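# Flip the raised corner of a folded sheet over

## Task

The paper sheet starts folded in half, its fold facing right_arm. Turn its raised corner over along that corner's crease until the corner rests tilted on its own, clearly beyond vertical. When you finish, the sheet must still be folded in half with its layers aligned. There must be no extra crease along, next to or beneath the corner's crease, and no other sharp bend anywhere except the folds. It fails immediately if the paper drops, while unheld or sliding fast through a loose grip, by about a finger's width on average below where it was last held, or by twice that in a single drop. It also fails immediately if any part of the paper goes beyond the table edge. Everything has to settle shortly after you end the scene.

## Robot and tools

ROBOT. Two 6-joint arms, left_arm and right_arm, each with a parallel two-finger gripper and a wrist camera. Joint order in every row and every per-joint list: waist, shoulder, elbow, wrist pitch, wrist yaw, wrist roll. Stated ranges in rad: waist -2.618 to 3.054, shoulder 0.000 to 3.142, elbow 0.000 to 3.142, wrist pitch -1.571 to 1.571, wrist yaw -1.571 to 1.571, wrist roll -2.094 to 2.094. The true end of each joint can differ from these by up to 0.059 rad either way.

FRAMES. Scene frame: origin at table-top height, halfway between the two arms; +x points out over the table, +z up, and left_arm sits on the +y side. Calibrated bases in the scene frame: left_arm at (+0.009, +0.349, +0.003) m, right_arm at (+0.007, -0.356, +0.040) m, each turned only slightly about z. Each arm reports its end_effector_position (m) and end_effector_quat_wxyz in its own base frame. That position is the point between the finger pads, about 1 cm behind the fingertips, and can be off by a few cm. The fingers point along the gripper's +z axis and close along its y axis. The fixed camera and the table use the scene frame.

ROW FORMAT. Every motion row is a single flat list of 14 numbers, each in [-1, 1]. The first 7 are left_arm: six joint offsets, then its opening. The last 7 are the same for right_arm. Joint numbers are scaled offsets, not angles. 1.0 equals 2.224 rad for waist, shoulder and elbow, and 8.485 rad for the three wrist joints. They count from the arm's "Joint targets" as they stand when the action or move begins. Opening is absolute: +1 fully open (0.094 m pad gap), -1 closed. To keep an arm still, send 0 for its six joints. To keep a gripper as it is, repeat its current command, because 0 there means half open.

execute_actions(actions, cameras). actions is a list of actions, and each action is a list of up to 15 rows. Each row lasts one step of 1/30 s, so an action lasts 0.5 s, and a short action holds its last row. Within one action, every row's offsets count from the targets at that action's start. Repeating an offset in a later action moves the arm further. An action whose offsets would push a joint more than 0.059 rad past its range is refused for both arms. If the first action fails this check, or an action is malformed, the whole call is refused. An empty actions list just reports state and images. cameras is a list of names (cam_high, cam_left_wrist, cam_right_wrist). Leave it out or pass ["all"] for all, or [] for none.

move(target, speed, blend, opening_speed, blocking, cameras). target is one 14-number row or a list of up to 15 rows. Every row is an offset from the same starting Joint targets, not from the previous row. All joints run along a synchronized path, so the grippers trace curves, and nothing avoids obstacles or the other arm. speed is in rad/s for the joint with the farthest to go, 0.01 to 12.57, default 0.5, and can be one value or one per target. blend is in rad and rounds corners between listed targets. opening_speed is the gripper opening rate per second on the -1..1 scale, at least 0.2; use a low value for gentle closing on paper. With blocking=false the call returns after about 0.5 s while the motion continues. The result adds a "move:" line with the ending: done, off_target, moving, held or fault, plus limits=held if steps were withheld.

wait(seconds 0 to 10) lets the scene run with the last commands held. stop brakes a running move. zoom_image(camera, region=[x0,y0,x1,y1] in image pixels, at most 504x504) gives a closer look at the latest image. Images are 896x504 for cam_high and 672x504 for each wrist camera. read_manual returns only licence text. finished_scene(scene) ends the current scene for good; pass the current scene's number.

RESULTS. Joint positions and Joint velocities give one block per arm (rad, rad/s), ending with the finger pad gap (m). "within noise" means the arm is still. Joint targets are the base for your next offsets. Tool commands shows the present gripper commands. grip_measured is the measured opening on the command scale. It reads up to about 2.7 mm wide when empty, and shows no stop at contact. Joint torques are in N m, with positive pointing toward larger angles; joints 1 to 3 wrap at ±28. Action calls also list joint positions at some steps. "joint sent to its limit" means a joint hit its end. "joint command not followed" means the clearance check changed targets. MOTOR HOT warns at 75 °C. OVER-TEMPERATURE FAULT at 90 °C parks that arm for the rest of the scene, and at 100 °C it goes limp.

CAUTIONS. Move slowly near the paper and keep offsets small, because long reach and friction leave joints short of or beyond their commands. Never let the grippers or arms collide or pinch each other. Do not press hard into the table. Close gently on the thin sheet and release only when it is at rest, so nothing drops. Keep all paper on the table. Avoid holding an outstretched arm for long, as it heats the motors. If an arm is stuck pushing, command its targets back past its measured positions. Make sure everything is still before ending the scene.

Each tool is called after "Request:" as name(argument=value, ...), one argument or row to a line, values as JSON.

## Session

Request:
execute_actions(
  actions=[],
)

Scene clock: 0.00 s.
left_arm: end_effector_position=(+0.1888, -0.3723, +0.2347) grip_measured=+1.000 end_effector_quat_wxyz=(+0.311, +0.261, +0.774, -0.486) | right_arm: end_effector_position=(+0.1774, +0.1478, +0.1514) grip_measured=+1.000 end_effector_quat_wxyz=(+0.396, +0.117, +0.888, +0.204)
Joint positions: left_arm=[-0.963 1.284 0.85 0.072 0.343 -0.55 0.094] | right_arm=[1.126 0.661 0.554 -0.709 0.596 1.146 0.094]
Joint velocities: within noise
Joint torques (N m): no reading
Motor temperatures (°C): left_arm=[25 26 33 26 26 25 26] | right_arm=[26 31 37 29 28 25 29]
Heat: left arm: 33 °C; right arm: 37 °C.
Joint targets: left_arm=[-0.963 1.276 0.862 0.080 0.343 -0.550] | right_arm=[1.126 0.661 0.562 -0.710 0.597 1.145]
Tool commands: left_gripper/opening=+1.0 right_gripper/opening=+1.0

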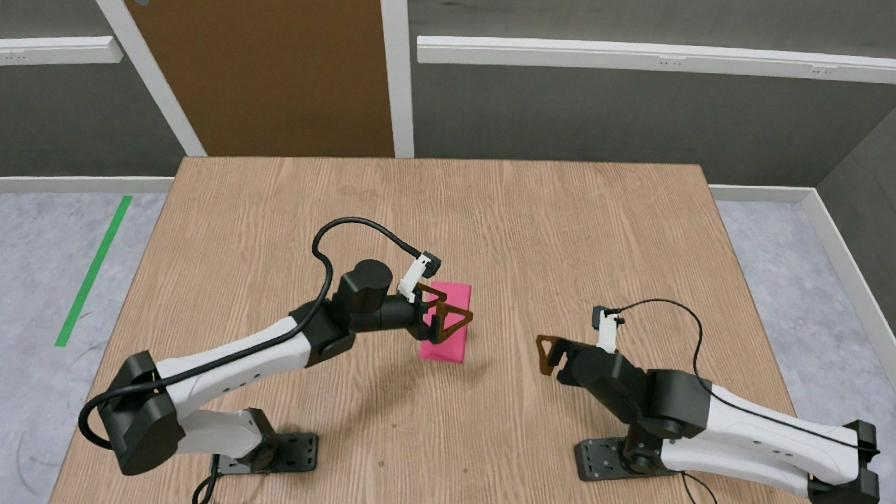

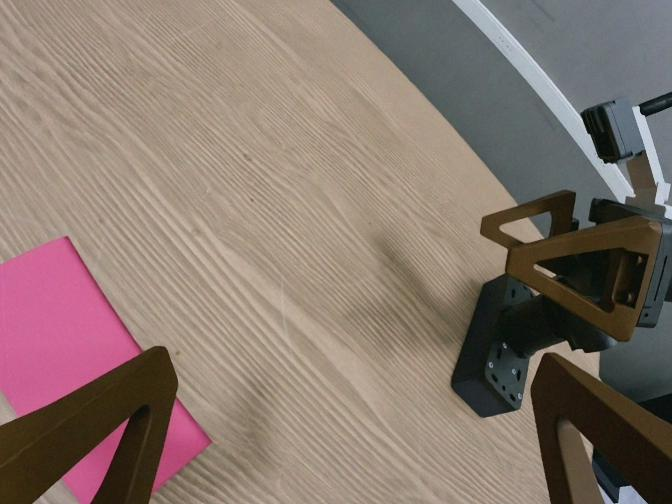

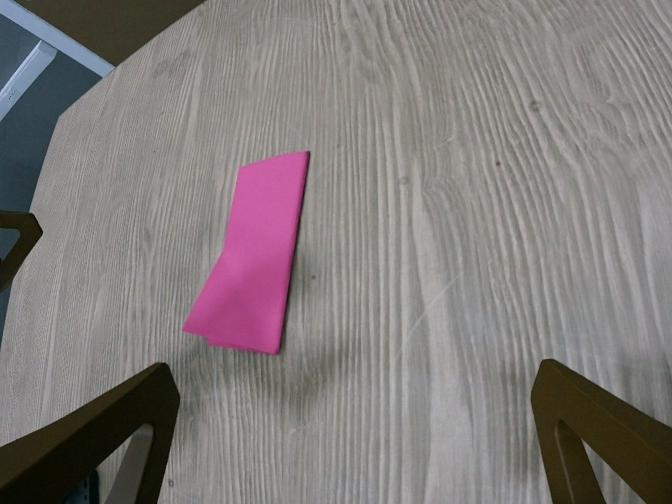

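Request:
zoom_image(
  camera="cam_right_wrist",
  region=[160, 130, 340, 370],
)

Request:
zoom_image(
  camera="cam_high",
  region=[380, 240, 520, 400],
)

Scaled by 2.100 from the camera's 672x504 image, which has a finer 960x720 frame.

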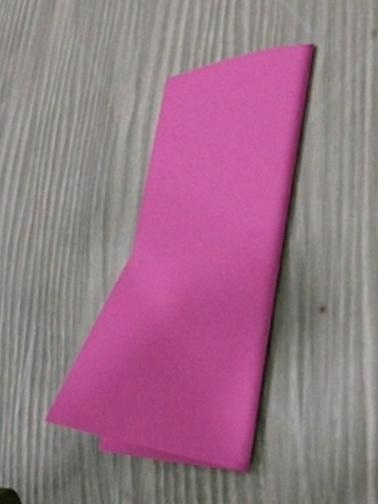

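Scaled by 3.150 from the camera's 896x504 image, which has a finer 1280x720 frame.

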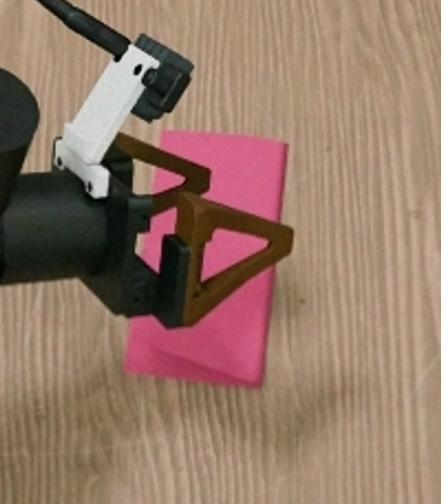

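Request:
move(
  target=[0.22, 0, 0, 0, 0, 0, 1, 0, 0, 0, 0, 0, 0, 1],
  speed=0.8,
)

Scene clock: 10.53 s.
left_arm: end_effector_position=(+0.3407, -0.2412, +0.2347) grip_measured=+1.000 end_effector_quat_wxyz=(+0.419, +0.067, +0.814, -0.397) | right_arm: end_effector_position=(+0.1774, +0.1478, +0.1514) grip_measured=+1.000 end_effector_quat_wxyz=(+0.396, +0.117, +0.888, +0.204)
Joint positions: left_arm=[-0.477 1.284 0.85 0.072 0.342 -0.55 0.094] | right_arm=[1.126 0.661 0.554 -0.709 0.596 1.146 0.094]
Joint velocities: within noise
Joint torques (N m): left_arm=[0.57 -5.83 8.98 1.86 0.09 -0.01] | right_arm=[-0.14 0.83 9.83 1.75 0.39 -0.06]
Motor temperatures (°C): left_arm=[25 27 34 30 26 25 26] | right_arm=[26 31 38 30 28 25 29]
Heat: left arm: 34 °C; right arm: 38 °C.
Joint targets: left_arm=[-0.474 1.276 0.862 0.080 0.343 -0.550] | right_arm=[1.126 0.661 0.562 -0.710 0.597 1.145]
move: done
camera_calibration:
cam_left_wrist: T_world_to_cam=[[-0.42617, -0.71645, 0.552339, -0.157622], [-0.868073, 0.152026, -0.472586, 0.475684], [0.254614, -0.680873, -0.68672, -0.0037717], [0, 0, 0, 1]] pos_world=[0.346715, -0.187812, 0.309272]

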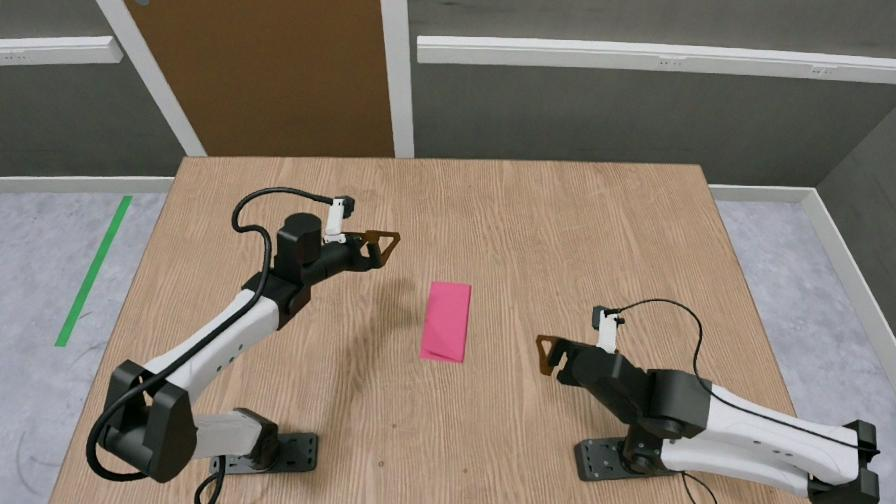

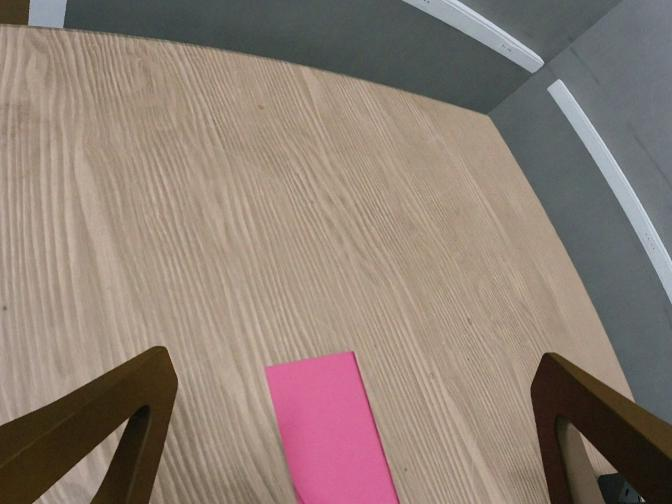

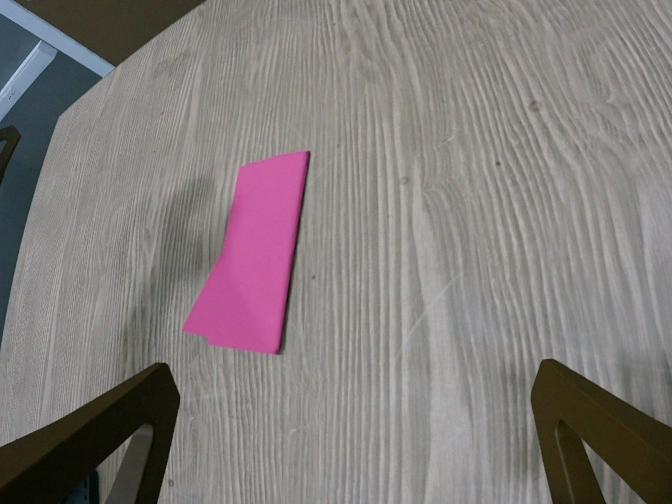

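Request:
zoom_image(
  camera="cam_high",
  region=[405, 265, 485, 375],
)

Scaled by 4.582 from the camera's 896x504 image, which has a finer 1280x720 frame.

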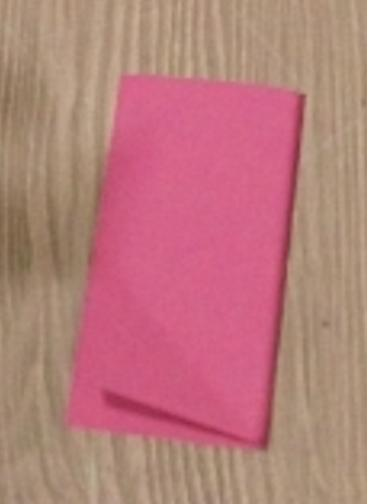

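Request:
move(
  target=[-0.2122, -0.085, -0.0683, -0.0709, -0.0404, 0.0648, 1, 0, 0, 0, 0, 0, 0, 1],
  speed=0.6,
)

Scene clock: 105.53 s.
left_arm: end_effector_position=(+0.1778, -0.2452, +0.1197) grip_measured=+1.000 end_effector_quat_wxyz=(+0.291, +0.424, +0.844, -0.154) | right_arm: end_effector_position=(+0.1774, +0.1478, +0.1514) grip_measured=+1.000 end_effector_quat_wxyz=(+0.396, +0.117, +0.888, +0.204)
Joint positions: left_arm=[-0.939 1.101 0.716 -0.515 0.009 -0.009 0.094] | right_arm=[1.126 0.661 0.554 -0.709 0.596 1.146 0.094]
Joint velocities: within noise
Joint torques (N m): left_arm=[-0.32 -4.46 6.79 1.3 -0.05 0.05] | right_arm=[-0.34 0.69 9.59 1.68 0.29 -0.03]
Motor temperatures (°C): left_arm=[25 30 39 38 26 25 26] | right_arm=[26 30 44 34 28 25 29]
Heat: left arm: 39 °C; right arm: 44 °C.
Joint targets: left_arm=[-0.945 1.087 0.710 -0.522 0.000 0.000] | right_arm=[1.126 0.661 0.562 -0.710 0.597 1.145]
move: done
camera_calibration:
cam_left_wrist: T_world_to_cam=[[-0.797924, -0.601109, -0.0445584, -0.000529378], [-0.589297, 0.793505, -0.151919, 0.34993], [0.126677, -0.0949616, -0.987388, 0.15835], [0, 0, 0, 1]] pos_world=[0.185731, -0.262952, 0.20949]

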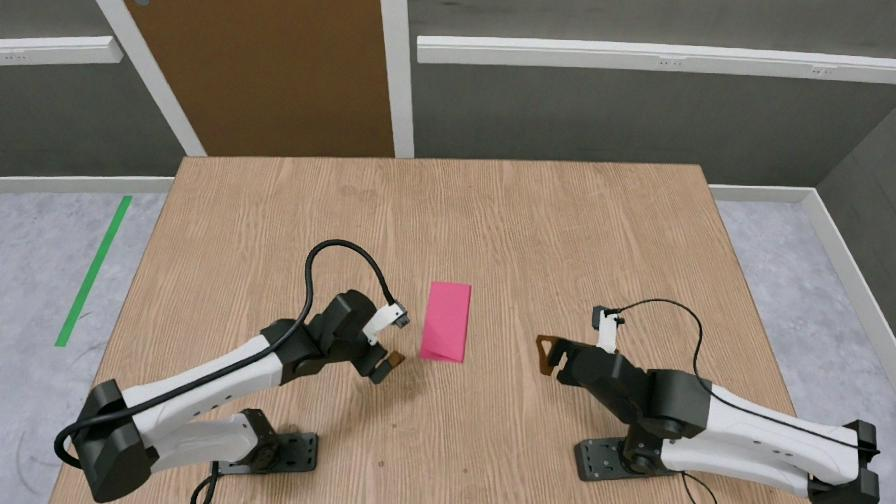

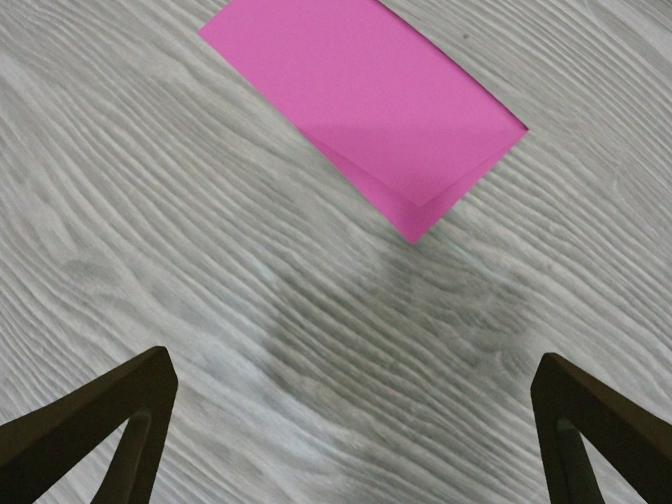

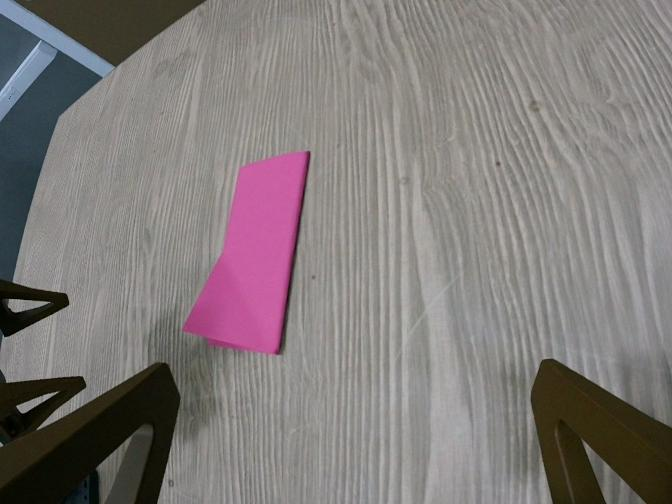

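Request:
zoom_image(
  camera="cam_left_wrist",
  region=[190, 0, 540, 260],
)

Scaled by 1.440 from the camera's 672x504 image, which has a finer 960x720 frame.

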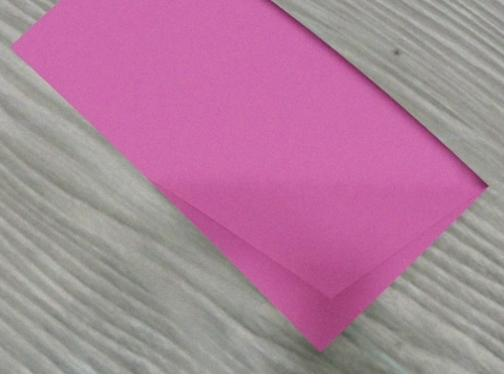

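Request:
move(
  target=[-0.0499, 0.1974, -0.2266, 0.1464, 0, 0, -0.9, -0.116, 0.5562, 0.2563, 0.0561, -0.0704, -0.1349, -0.9],
  speed=0.6,
)

Scene clock: 206.27 s.
left_arm: end_effector_position=(+0.1643, -0.2861, +0.0155) grip_measured=-0.898 end_effector_quat_wxyz=(+0.399, +0.441, +0.769, -0.234) | right_arm: end_effector_position=(+0.2880, +0.3405, +0.0260) grip_measured=-0.898 end_effector_quat_wxyz=(+0.247, -0.402, +0.875, +0.111)
Joint positions: left_arm=[-1.048 1.521 0.212 0.701 0.002 -0.008 0.005] | right_arm=[0.873 1.882 1.105 -0.245 0.011 0.009 0.005]
Joint velocities: within noise
Joint torques (N m): left_arm=[-0.42 -3.79 4.14 1.88 0 0.05] | right_arm=[-0.43 -9.25 10.51 1.66 -0.09 -0.1]
Motor temperatures (°C): left_arm=[25 28 38 35 26 25 26] | right_arm=[26 29 47 36 28 25 29]
Heat: left arm: 38 °C; right arm: 47 °C.
Joint targets: left_arm=[-1.056 1.526 0.206 0.721 0.000 0.000] | right_arm=[0.868 1.898 1.132 -0.234 -0.001 0.000]
move: done
camera_calibration:
cam_left_wrist: T_world_to_cam=[[-0.85041, -0.524318, -0.0435038, -0.00996281], [-0.457709, 0.778072, -0.430241, 0.336835], [0.259432, -0.345969, -0.901665, -0.0416161], [0, 0, 0, 1]] pos_world=[0.156497, -0.281704, 0.106963]
cam_right_wrist: T_world_to_cam=[[0.744911, -0.661625, -0.0857933, 0.0182654], [-0.666823, -0.742458, -0.0640567, 0.482461], [-0.0213164, 0.104925, -0.994252, 0.0807162], [0, 0, 0, 1]] pos_world=[0.309831, 0.361823, 0.112724]

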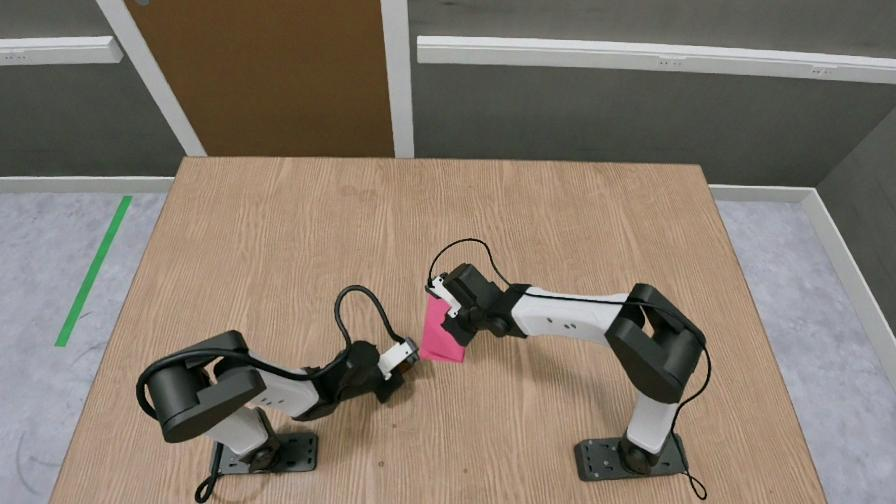

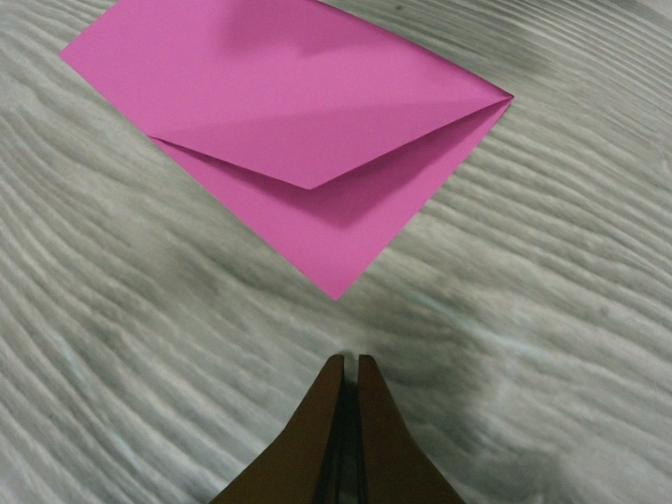

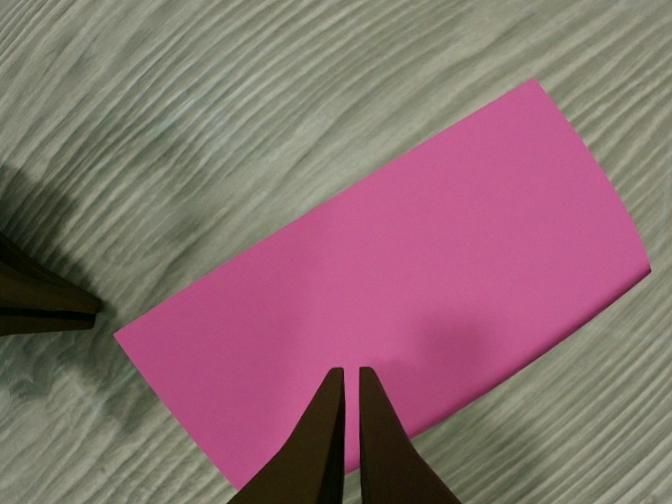

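Request:
move(
  target=[0, 0, 0, 0, 0, 0, -0.9, 0, 0.0414, -0.0266, 0.0178, 0, 0, -0.9],
  speed=0.2,
  cameras=["cam_right_wrist", "cam_left_wrist"],
)

Scene clock: 228.53 s.
left_arm: end_effector_position=(+0.1643, -0.2860, +0.0154) grip_measured=-0.898 end_effector_quat_wxyz=(+0.399, +0.441, +0.769, -0.234) | right_arm: end_effector_position=(+0.2972, +0.3518, +0.0002) grip_measured=-0.898 end_effector_quat_wxyz=(+0.265, -0.400, +0.869, +0.120)
Joint positions: left_arm=[-1.048 1.521 0.211 0.702 0.002 -0.008 0.005] | right_arm=[0.873 1.97 1.082 -0.094 0.01 0.008 0.005]
Joint velocities: within noise
Joint torques (N m): left_arm=[-0.5 -3.85 4.26 1.86 0.01 0.07] | right_arm=[-0.47 -9.32 6.72 1.71 -0.07 -0.01]
Motor temperatures (°C): left_arm=[25 28 38 39 26 25 26] | right_arm=[26 31 51 37 28 25 29]
Heat: left arm: 39 °C; right arm: 51 °C.
Joint targets: left_arm=[-1.056 1.526 0.206 0.721 0.000 0.000] | right_arm=[0.868 1.990 1.073 -0.083 -0.001 0.000]
move: done
camera_calibration:
cam_left_wrist: T_world_to_cam=[[-0.850518, -0.524114, -0.0438586, -0.00980202], [-0.4574, 0.778257, -0.430234, 0.336717], [0.259625, -0.34586, -0.901651, -0.0416733], [0, 0, 0, 1]] pos_world=[0.156497, -0.281603, 0.106862]
cam_right_wrist: T_world_to_cam=[[0.747895, -0.658084, -0.0870563, 0.0144192], [-0.663804, -0.740591, -0.104351, 0.493738], [0.0041985, 0.135832, -0.990723, 0.0355438], [0, 0, 0, 1]] pos_world=[0.316812, 0.370319, 0.0879913]
Images, in order (width x height): cam_left_wrist 672x504, cam_right_wrist 672x504.

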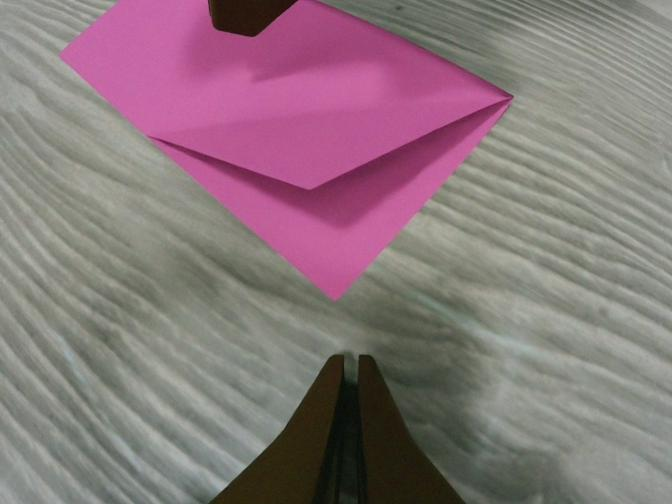

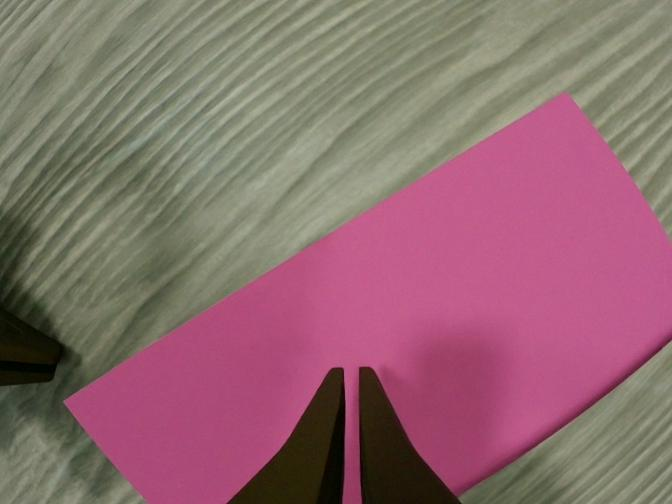

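Request:
move(
  target=[0, 0, 0, 0, 0, 0, -0.9, 0, 0.0166, -0.0107, 0.0071, 0, 0, -0.9],
  speed=0.1,
  cameras=["cam_right_wrist", "cam_left_wrist"],
)

Scene clock: 239.13 s.
left_arm: end_effector_position=(+0.1643, -0.2861, +0.0155) grip_measured=-0.898 end_effector_quat_wxyz=(+0.399, +0.441, +0.769, -0.234) | right_arm: end_effector_position=(+0.2971, +0.3517, -0.0144) grip_measured=-0.898 end_effector_quat_wxyz=(+0.266, -0.399, +0.869, +0.120)
Joint positions: left_arm=[-1.048 1.521 0.211 0.702 0.002 -0.008 0.005] | right_arm=[0.873 2.005 1.06 -0.034 0.01 0.008 0.005]
Joint velocities: within noise
Joint torques (N m): left_arm=[-0.42 -3.89 4.19 1.86 0.03 0.05] | right_arm=[-0.76 -9.31 6.41 1.81 -0.04 -0.05]
Motor temperatures (°C): left_arm=[25 28 37 40 26 25 26] | right_arm=[26 33 49 37 28 25 29]
Heat: left arm: 40 °C; right arm: 49 °C.
Joint targets: left_arm=[-1.056 1.526 0.206 0.721 0.000 0.000] | right_arm=[0.868 2.027 1.049 -0.023 -0.001 0.000]
move: done
camera_calibration:
cam_left_wrist: T_world_to_cam=[[-0.850458, -0.524213, -0.0438282, -0.00983811], [-0.457392, 0.778053, -0.430611, 0.336742], [0.259833, -0.34617, -0.901473, -0.0417223], [0, 0, 0, 1]] pos_world=[0.156497, -0.281603, 0.106962]
cam_right_wrist: T_world_to_cam=[[0.748012, -0.657944, -0.0871083, 0.0130239], [-0.663659, -0.740346, -0.106979, 0.491934], [0.00589574, 0.137832, -0.990438, 0.0199189], [0, 0, 0, 1]] pos_world=[0.316617, 0.370025, 0.0734894]
Images, in order (width x height): cam_left_wrist 672x504, cam_right_wrist 672x504.

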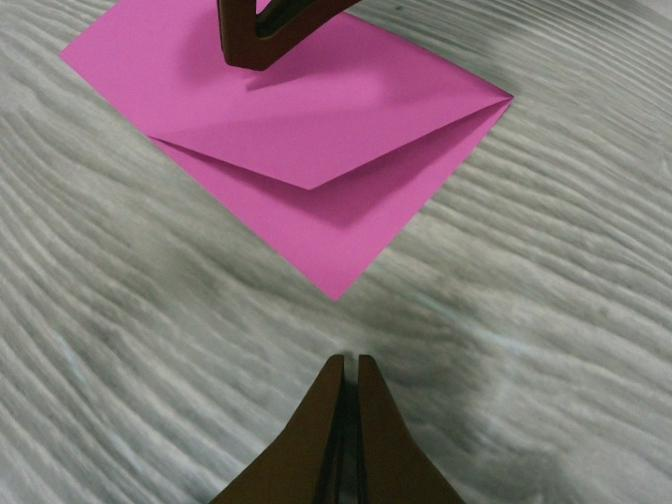

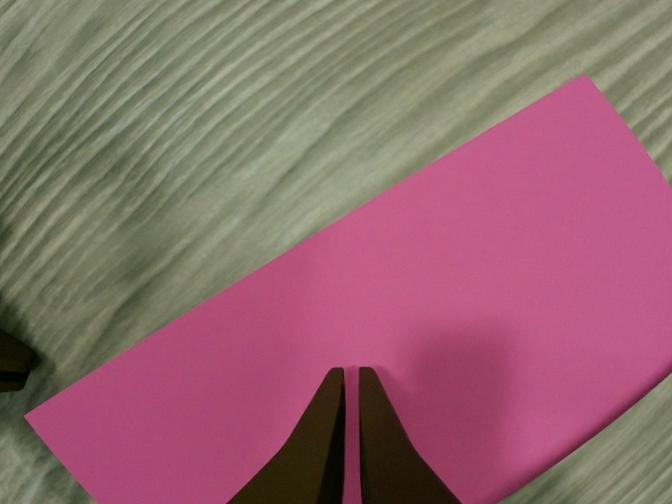

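Request:
move(
  target=[
    [0,0,0,0,0,0,-0.9,0,-0.0436,0.0274,-0.0185,0,0,-0.9],
    [0,0,0,0,0,0,-0.9,-0.049,0.0683,0.2684,-0.0876,0,0,-0.9],
    [0,0,0,0,0,0,-0.9,-0.049,0.0861,0.2499,-0.0782,0,0,-0.9],
  ],
  speed=[0.3, 0.5, 0.2],
  blend=0.03,
  cameras=["cam_right_wrist", "cam_left_wrist"],
)

Scene clock: 269.97 s.
left_arm: end_effector_position=(+0.1643, -0.2861, +0.0155) grip_measured=-0.898 end_effector_quat_wxyz=(+0.399, +0.441, +0.769, -0.234) | right_arm: end_effector_position=(+0.3500, +0.3327, +0.0083) grip_measured=-0.898 end_effector_quat_wxyz=(+0.137, -0.364, +0.920, +0.051)
Joint positions: left_arm=[-1.048 1.521 0.211 0.702 0.002 -0.008 0.005] | right_arm=[0.763 2.194 1.613 -0.697 0.009 0.008 0.005]
Joint velocities: within noise
Joint torques (N m): left_arm=[-0.49 -3.92 4.3 1.89 0.01 0.05] | right_arm=[-0.46 -11.47 7.23 1.12 -0.06 -0.05]
Motor temperatures (°C): left_arm=[25 28 37 41 26 25 26] | right_arm=[26 36 47 37 28 25 29]
Heat: left arm: 41 °C; right arm: 47 °C.
Joint targets: left_arm=[-1.056 1.526 0.206 0.721 0.000 0.000] | right_arm=[0.759 2.218 1.605 -0.686 -0.001 0.000]
move: done
camera_calibration:
cam_left_wrist: T_world_to_cam=[[-0.850458, -0.524213, -0.0438282, -0.00983811], [-0.457392, 0.778053, -0.430611, 0.336742], [0.259833, -0.34617, -0.901473, -0.0417223], [0, 0, 0, 1]] pos_world=[0.156497, -0.281603, 0.106962]
cam_right_wrist: T_world_to_cam=[[0.653803, -0.752691, -0.0774463, 0.0273835], [-0.731323, -0.654855, 0.19061, 0.508145], [-0.194187, -0.0679832, -0.978606, 0.183098], [0, 0, 0, 1]] pos_world=[0.38927, 0.36582, 0.0844436]
Images, in order (width x height): cam_left_wrist 672x504, cam_right_wrist 672x504.

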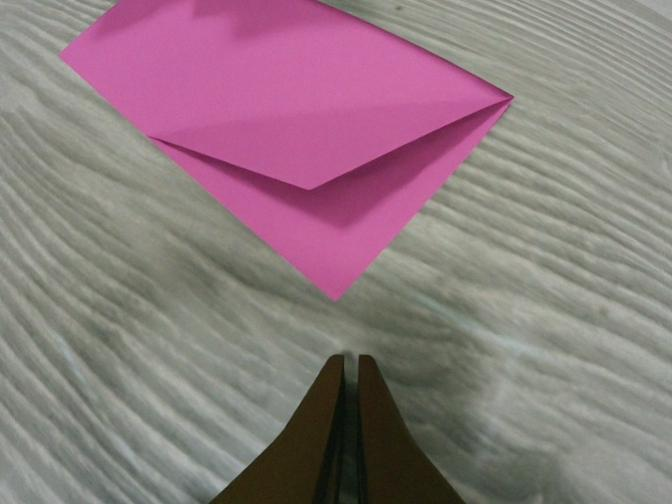

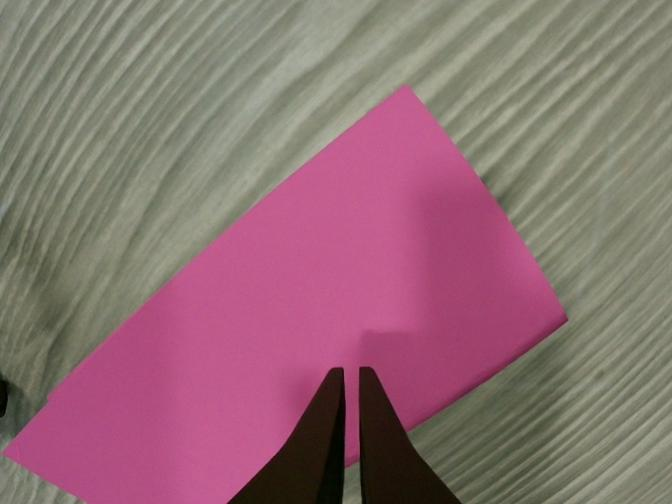

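Request:
move(
  target=[0,0,0,0,0,0,-0.9,0,0.0149,-0.0156,0.0080,0,0,-0.9],
  speed=0.1,
  cameras=["cam_right_wrist", "cam_left_wrist"],
)

Scene clock: 273.33 s.
left_arm: end_effector_position=(+0.1643, -0.2861, +0.0155) grip_measured=-0.898 end_effector_quat_wxyz=(+0.399, +0.441, +0.769, -0.234) | right_arm: end_effector_position=(+0.3513, +0.3339, -0.0114) grip_measured=-0.898 end_effector_quat_wxyz=(+0.139, -0.364, +0.920, +0.052)
Joint positions: left_arm=[-1.048 1.521 0.211 0.702 0.002 -0.008 0.005] | right_arm=[0.763 2.226 1.581 -0.63 0.009 0.008 0.005]
Joint velocities: within noise
Joint torques (N m): left_arm=[-0.43 -3.93 4.31 1.84 0.01 0.05] | right_arm=[-0.66 -11.67 6.64 1.2 -0.04 -0.05]
Motor temperatures (°C): left_arm=[25 28 37 41 26 25 26] | right_arm=[26 36 47 36 28 25 29]
Heat: left arm: 41 °C; right arm: 47 °C.
Joint targets: left_arm=[-1.056 1.526 0.206 0.721 0.000 0.000] | right_arm=[0.759 2.252 1.570 -0.619 -0.001 0.000]
move: done
camera_calibration:
cam_left_wrist: T_world_to_cam=[[-0.850458, -0.524213, -0.0438282, -0.00983811], [-0.457392, 0.778053, -0.430611, 0.336742], [0.259833, -0.34617, -0.901473, -0.0417223], [0, 0, 0, 1]] pos_world=[0.156497, -0.281603, 0.106962]
cam_right_wrist: T_world_to_cam=[[0.653993, -0.752514, -0.0775548, 0.02584], [-0.731868, -0.655313, 0.186909, 0.513881], [-0.191474, -0.0654771, -0.979311, 0.162341], [0, 0, 0, 1]] pos_world=[0.390278, 0.366827, 0.0649375]
Images, in order (width x height): cam_left_wrist 672x504, cam_right_wrist 672x504.

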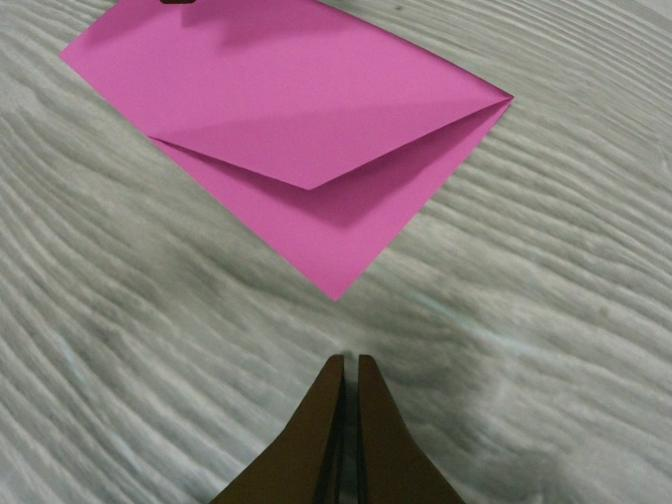

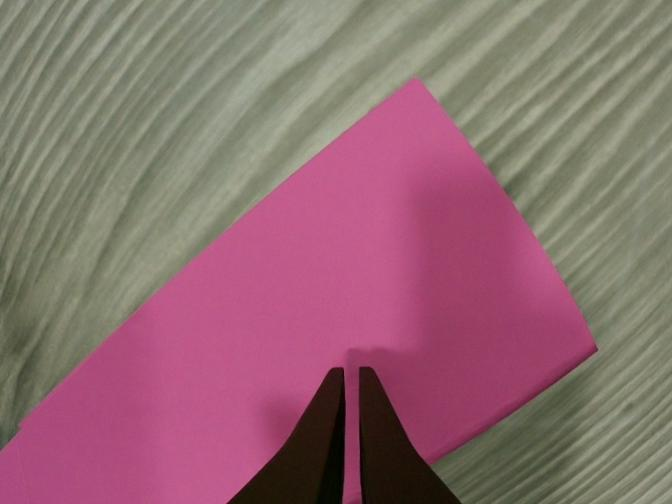

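Request:
move(
  target=[0,0,0,0,0,0,-0.9,0,0.0085,-0.0089,0.0046,0,0,-0.9],
  speed=0.06,
  cameras=["cam_right_wrist", "cam_left_wrist"],
)

Request:
zoom_image(
  camera="cam_right_wrist",
  region=[270, 290, 440, 420],
)

Scene clock: 277.13 s.
left_arm: end_effector_position=(+0.1643, -0.2861, +0.0155) grip_measured=-0.898 end_effector_quat_wxyz=(+0.399, +0.441, +0.769, -0.234) | right_arm: end_effector_position=(+0.3515, +0.3341, -0.0230) grip_measured=-0.898 end_effector_quat_wxyz=(+0.139, -0.364, +0.920, +0.052)
Joint positions: left_arm=[-1.048 1.521 0.211 0.702 0.002 -0.008 0.005] | right_arm=[0.763 2.244 1.562 -0.59 0.009 0.008 0.005]
Joint velocities: within noise
Joint torques (N m): left_arm=[-0.39 -3.89 4.16 1.85 0 0.07] | right_arm=[-0.58 -11.43 6.75 1.15 -0.07 -0.06]
Motor temperatures (°C): left_arm=[25 27 37 41 26 25 26] | right_arm=[26 37 47 36 28 25 29]
Heat: left arm: 41 °C; right arm: 47 °C.
Joint targets: left_arm=[-1.056 1.526 0.206 0.721 0.000 0.000] | right_arm=[0.759 2.271 1.550 -0.579 -0.001 0.000]
move: done
camera_calibration:
cam_left_wrist: T_world_to_cam=[[-0.850458, -0.524213, -0.0438282, -0.00983811], [-0.457392, 0.778053, -0.430611, 0.336742], [0.259833, -0.34617, -0.901473, -0.0417223], [0, 0, 0, 1]] pos_world=[0.156497, -0.281603, 0.106962]
cam_right_wrist: T_world_to_cam=[[0.654073, -0.752434, -0.0776635, 0.0249033], [-0.732083, -0.655514, 0.185351, 0.516415], [-0.190374, -0.0643772, -0.979599, 0.150285], [0, 0, 0, 1]] pos_world=[0.390381, 0.36693, 0.0534349]
Images, in order (width x height): cam_left_wrist 672x504, cam_right_wrist 672x504.

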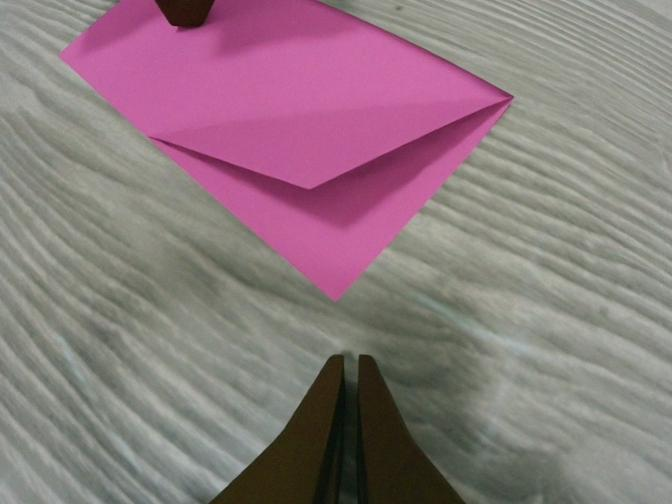

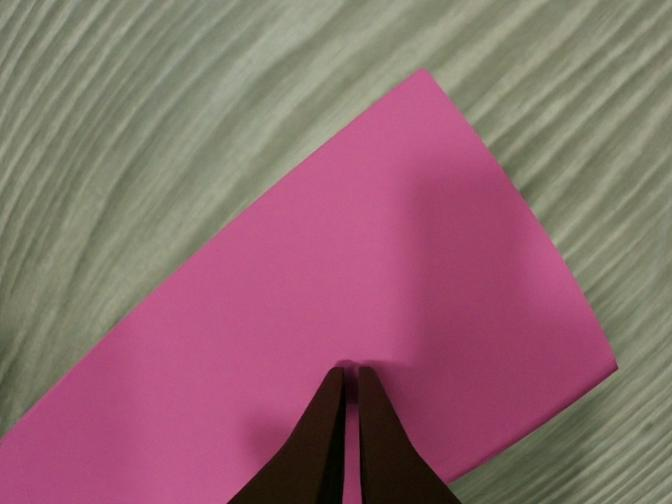

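Scaled by 2.965 from the camera's 672x504 image, which has a finer 960x720 frame.

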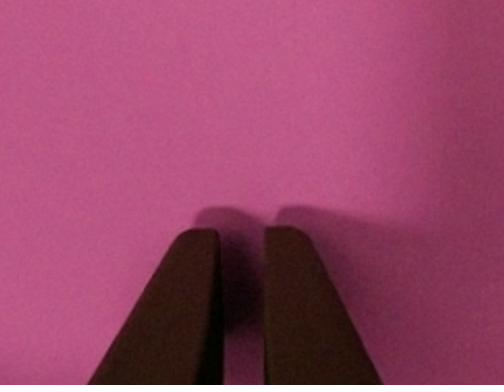

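Request:
move(
  target=[0,0,0,0,0,0,-0.9,0,0.0028,-0.0030,0.0015,0,0,-0.9],
  speed=0.04,
  cameras=["cam_right_wrist", "cam_left_wrist"],
)

Request:
zoom_image(
  camera="cam_right_wrist",
  region=[270, 290, 440, 420],
)

Scene clock: 280.07 s.
left_arm: end_effector_position=(+0.1643, -0.2861, +0.0155) grip_measured=-0.898 end_effector_quat_wxyz=(+0.399, +0.441, +0.769, -0.234) | right_arm: end_effector_position=(+0.3512, +0.3338, -0.0274) grip_measured=-0.898 end_effector_quat_wxyz=(+0.139, -0.364, +0.920, +0.052)
Joint positions: left_arm=[-1.048 1.521 0.211 0.702 0.002 -0.008 0.005] | right_arm=[0.763 2.251 1.555 -0.577 0.009 0.008 0.005]
Joint velocities: within noise
Joint torques (N m): left_arm=[-0.42 -3.9 4.23 1.86 -0.01 0.06] | right_arm=[-0.8 -11.67 6.71 1.14 -0.05 -0.07]
Motor temperatures (°C): left_arm=[25 27 37 42 26 25 26] | right_arm=[26 38 47 36 28 25 29]
Heat: left arm: 42 °C; right arm: 47 °C.
Joint targets: left_arm=[-1.056 1.526 0.206 0.721 0.000 0.000] | right_arm=[0.759 2.277 1.543 -0.567 -0.001 0.000]
move: done
camera_calibration:
cam_left_wrist: T_world_to_cam=[[-0.850458, -0.524213, -0.0438282, -0.00983811], [-0.457392, 0.778053, -0.430611, 0.336742], [0.259833, -0.34617, -0.901473, -0.0417223], [0, 0, 0, 1]] pos_world=[0.156497, -0.281603, 0.106962]
cam_right_wrist: T_world_to_cam=[[0.654007, -0.752499, -0.077587, 0.0245801], [-0.73193, -0.655359, 0.1865, 0.516795], [-0.191189, -0.0651841, -0.979387, 0.146431], [0, 0, 0, 1]] pos_world=[0.390178, 0.366728, 0.0489368]
Images, in order (width x height): cam_left_wrist 672x504, cam_right_wrist 672x504.

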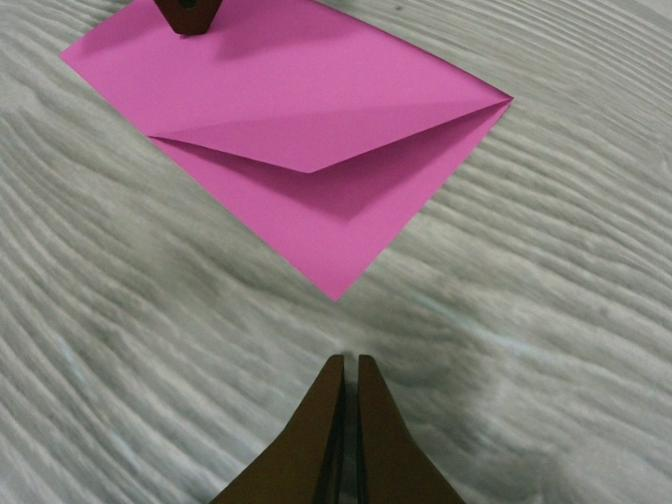

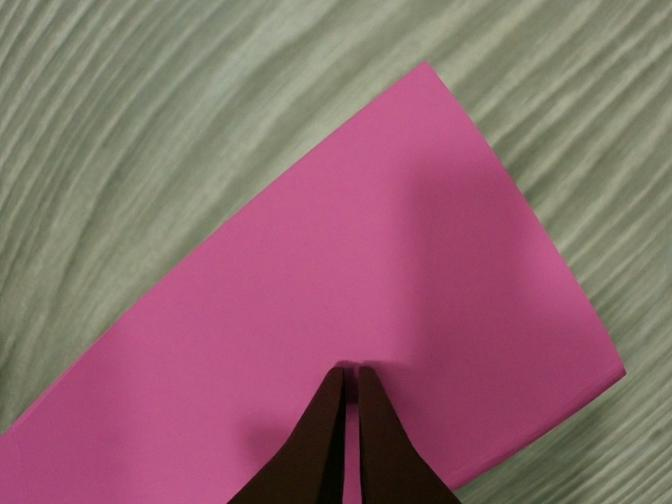

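Scaled by 2.965 from the camera's 672x504 image, which has a finer 960x720 frame.

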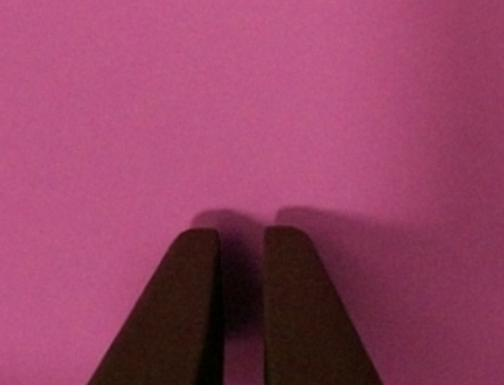

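Request:
move(
  target=[0,0,0,0,0,0,-0.9,0,0.0025,-0.0026,0.0013,0,0,-0.9],
  speed=0.04,
  cameras=["cam_right_wrist", "cam_left_wrist"],
)

Request:
zoom_image(
  camera="cam_left_wrist",
  region=[40, 0, 540, 320],
)

Scene clock: 283.77 s.
left_arm: end_effector_position=(+0.1643, -0.2861, +0.0155) grip_measured=-0.898 end_effector_quat_wxyz=(+0.399, +0.441, +0.769, -0.234) | right_arm: end_effector_position=(+0.3528, +0.3353, -0.0278) grip_measured=-0.898 end_effector_quat_wxyz=(+0.143, -0.364, +0.919, +0.053)
Joint positions: left_arm=[-1.048 1.521 0.211 0.702 0.002 -0.008 0.005] | right_arm=[0.763 2.253 1.555 -0.566 0.009 0.008 0.005]
Joint velocities: within noise
Joint torques (N m): left_arm=[-0.55 -3.89 4.22 1.89 -0.01 0.04] | right_arm=[-0.75 -11.26 5.96 1.25 0 -0.08]
Motor temperatures (°C): left_arm=[25 27 37 42 26 25 26] | right_arm=[26 38 47 36 28 25 29]
Heat: left arm: 42 °C; right arm: 47 °C.
Joint targets: left_arm=[-1.056 1.526 0.206 0.721 0.000 0.000] | right_arm=[0.759 2.282 1.537 -0.556 -0.001 0.000]
move: done
camera_calibration:
cam_left_wrist: T_world_to_cam=[[-0.850458, -0.524213, -0.0438282, -0.00983811], [-0.457392, 0.778053, -0.430611, 0.336742], [0.259833, -0.34617, -0.901473, -0.0417223], [0, 0, 0, 1]] pos_world=[0.156497, -0.281603, 0.106962]
cam_right_wrist: T_world_to_cam=[[0.654449, -0.75207, -0.0780154, 0.0243864], [-0.733053, -0.656394, 0.178273, 0.519551], [-0.185283, -0.0594813, -0.980883, 0.142466], [0, 0, 0, 1]] pos_world=[0.391295, 0.367844, 0.0490235]
Images, in order (width x height): cam_left_wrist 672x504, cam_right_wrist 672x504.

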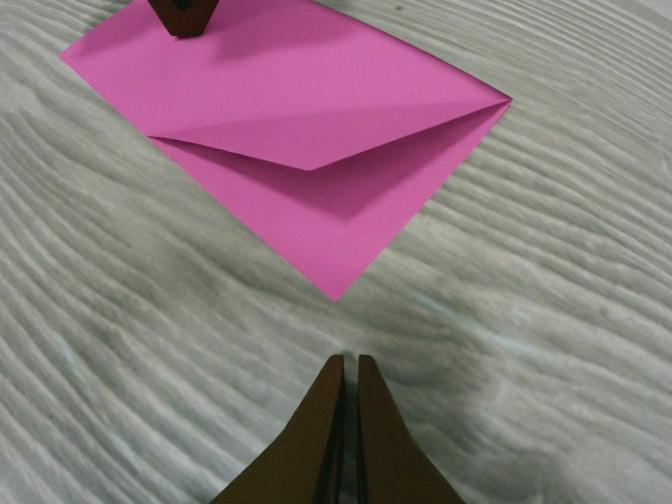

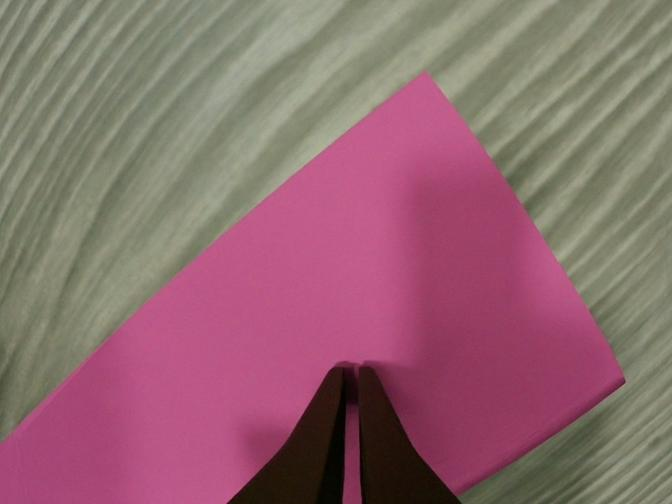

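Scaled by 1.008 from the camera's 672x504 image, which has a finer 960x720 frame.

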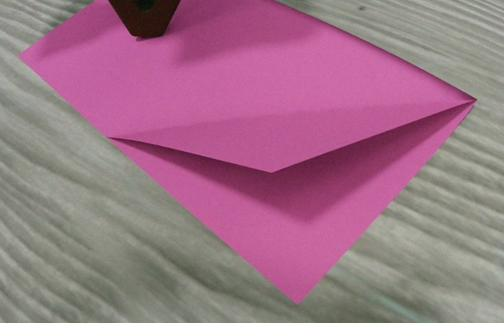

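Request:
move(
  target=[
    [0.0051,0.0436,0.0550,-0.0031,0,0,-0.9,0,0,0,0,0,0,-0.9],
    [0.0070,0.0634,0.0815,-0.0049,0,0,-0.9,0,0,0,0,0,0,-0.9],
  ],
  speed=[0.15,0.08],
  blend=0.01,
  cameras=["cam_left_wrist", "cam_high"],
)

Request:
zoom_image(
  camera="cam_left_wrist",
  region=[150, 80, 530, 400],
)

Scene clock: 312.07 s.
left_arm: end_effector_position=(+0.1844, -0.3209, +0.0163) grip_measured=-0.898 end_effector_quat_wxyz=(+0.399, +0.441, +0.769, -0.234) | right_arm: end_effector_position=(+0.3528, +0.3353, -0.0278) grip_measured=-0.898 end_effector_quat_wxyz=(+0.143, -0.364, +0.919, +0.053)
Joint positions: left_arm=[-1.048 1.662 0.367 0.685 0.002 -0.008 0.005] | right_arm=[0.763 2.253 1.555 -0.566 0.009 0.008 0.005]
Joint velocities: within noise
Joint torques (N m): left_arm=[0.81 -5.16 6.87 1.59 0 0.05] | right_arm=[-0.66 -11.56 5.98 1.21 -0.01 -0.04]
Motor temperatures (°C): left_arm=[25 27 37 42 26 25 26] | right_arm=[26 40 47 36 28 25 29]
Heat: left arm: 42 °C; right arm: 47 °C.
Joint targets: left_arm=[-1.041 1.667 0.387 0.679 0.000 0.000] | right_arm=[0.759 2.282 1.537 -0.556 -0.001 0.000]
move: done
camera_calibration:
cam_left_wrist: T_world_to_cam=[[-0.850509, -0.524126, -0.043885, -0.0110133], [-0.457686, 0.778637, -0.42924, 0.3736], [0.259146, -0.344987, -0.902124, -0.0577725], [0, 0, 0, 1]] pos_world=[0.176596, -0.316602, 0.107763]
Images, in order (width x height): cam_high 896x504, cam_left_wrist 672x504.

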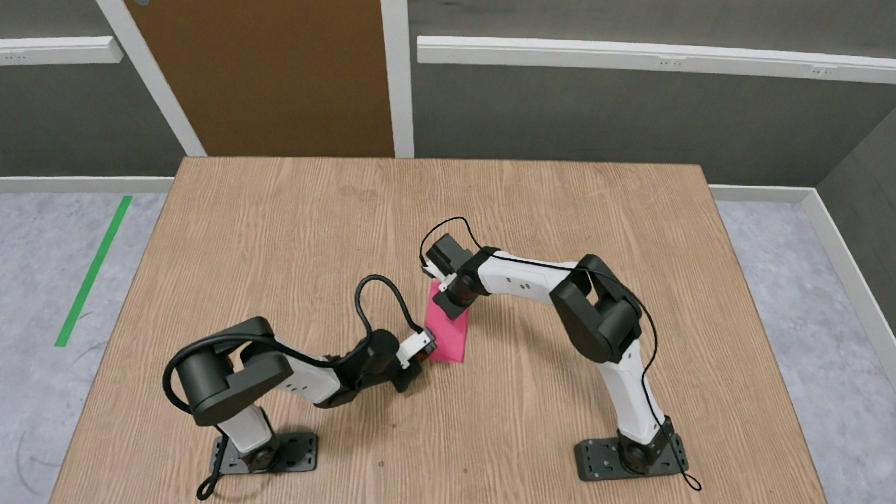

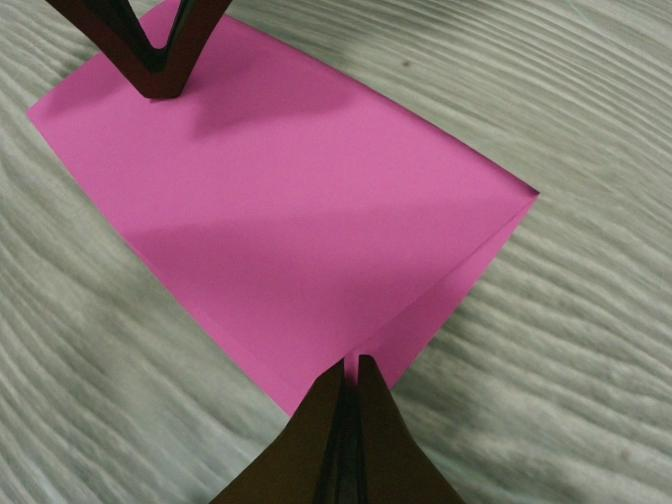

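Scaled by 1.326 from the camera's 672x504 image, which has a finer 960x720 frame.

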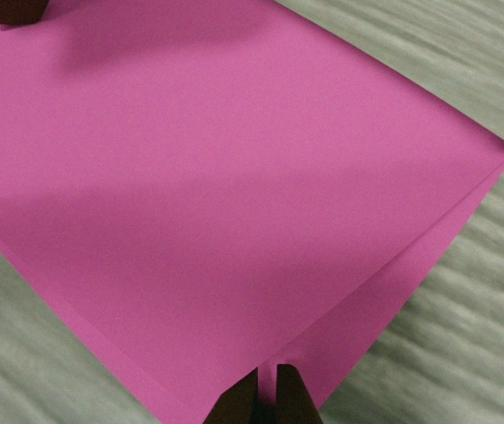

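Request:
zoom_image(
  camera="cam_left_wrist",
  region=[230, 310, 430, 440],
)

Request:
zoom_image(
  camera="cam_high",
  region=[380, 270, 500, 400],
)

Scaled by 2.520 from the camera's 672x504 image, which has a finer 960x720 frame.

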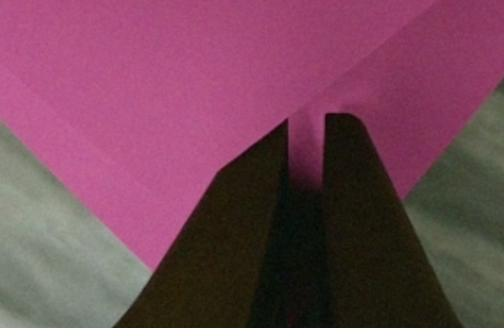

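Scaled by 3.877 from the camera's 896x504 image, which has a finer 1280x720 frame.

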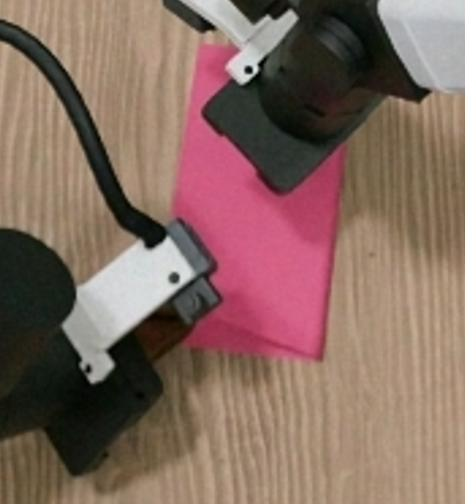

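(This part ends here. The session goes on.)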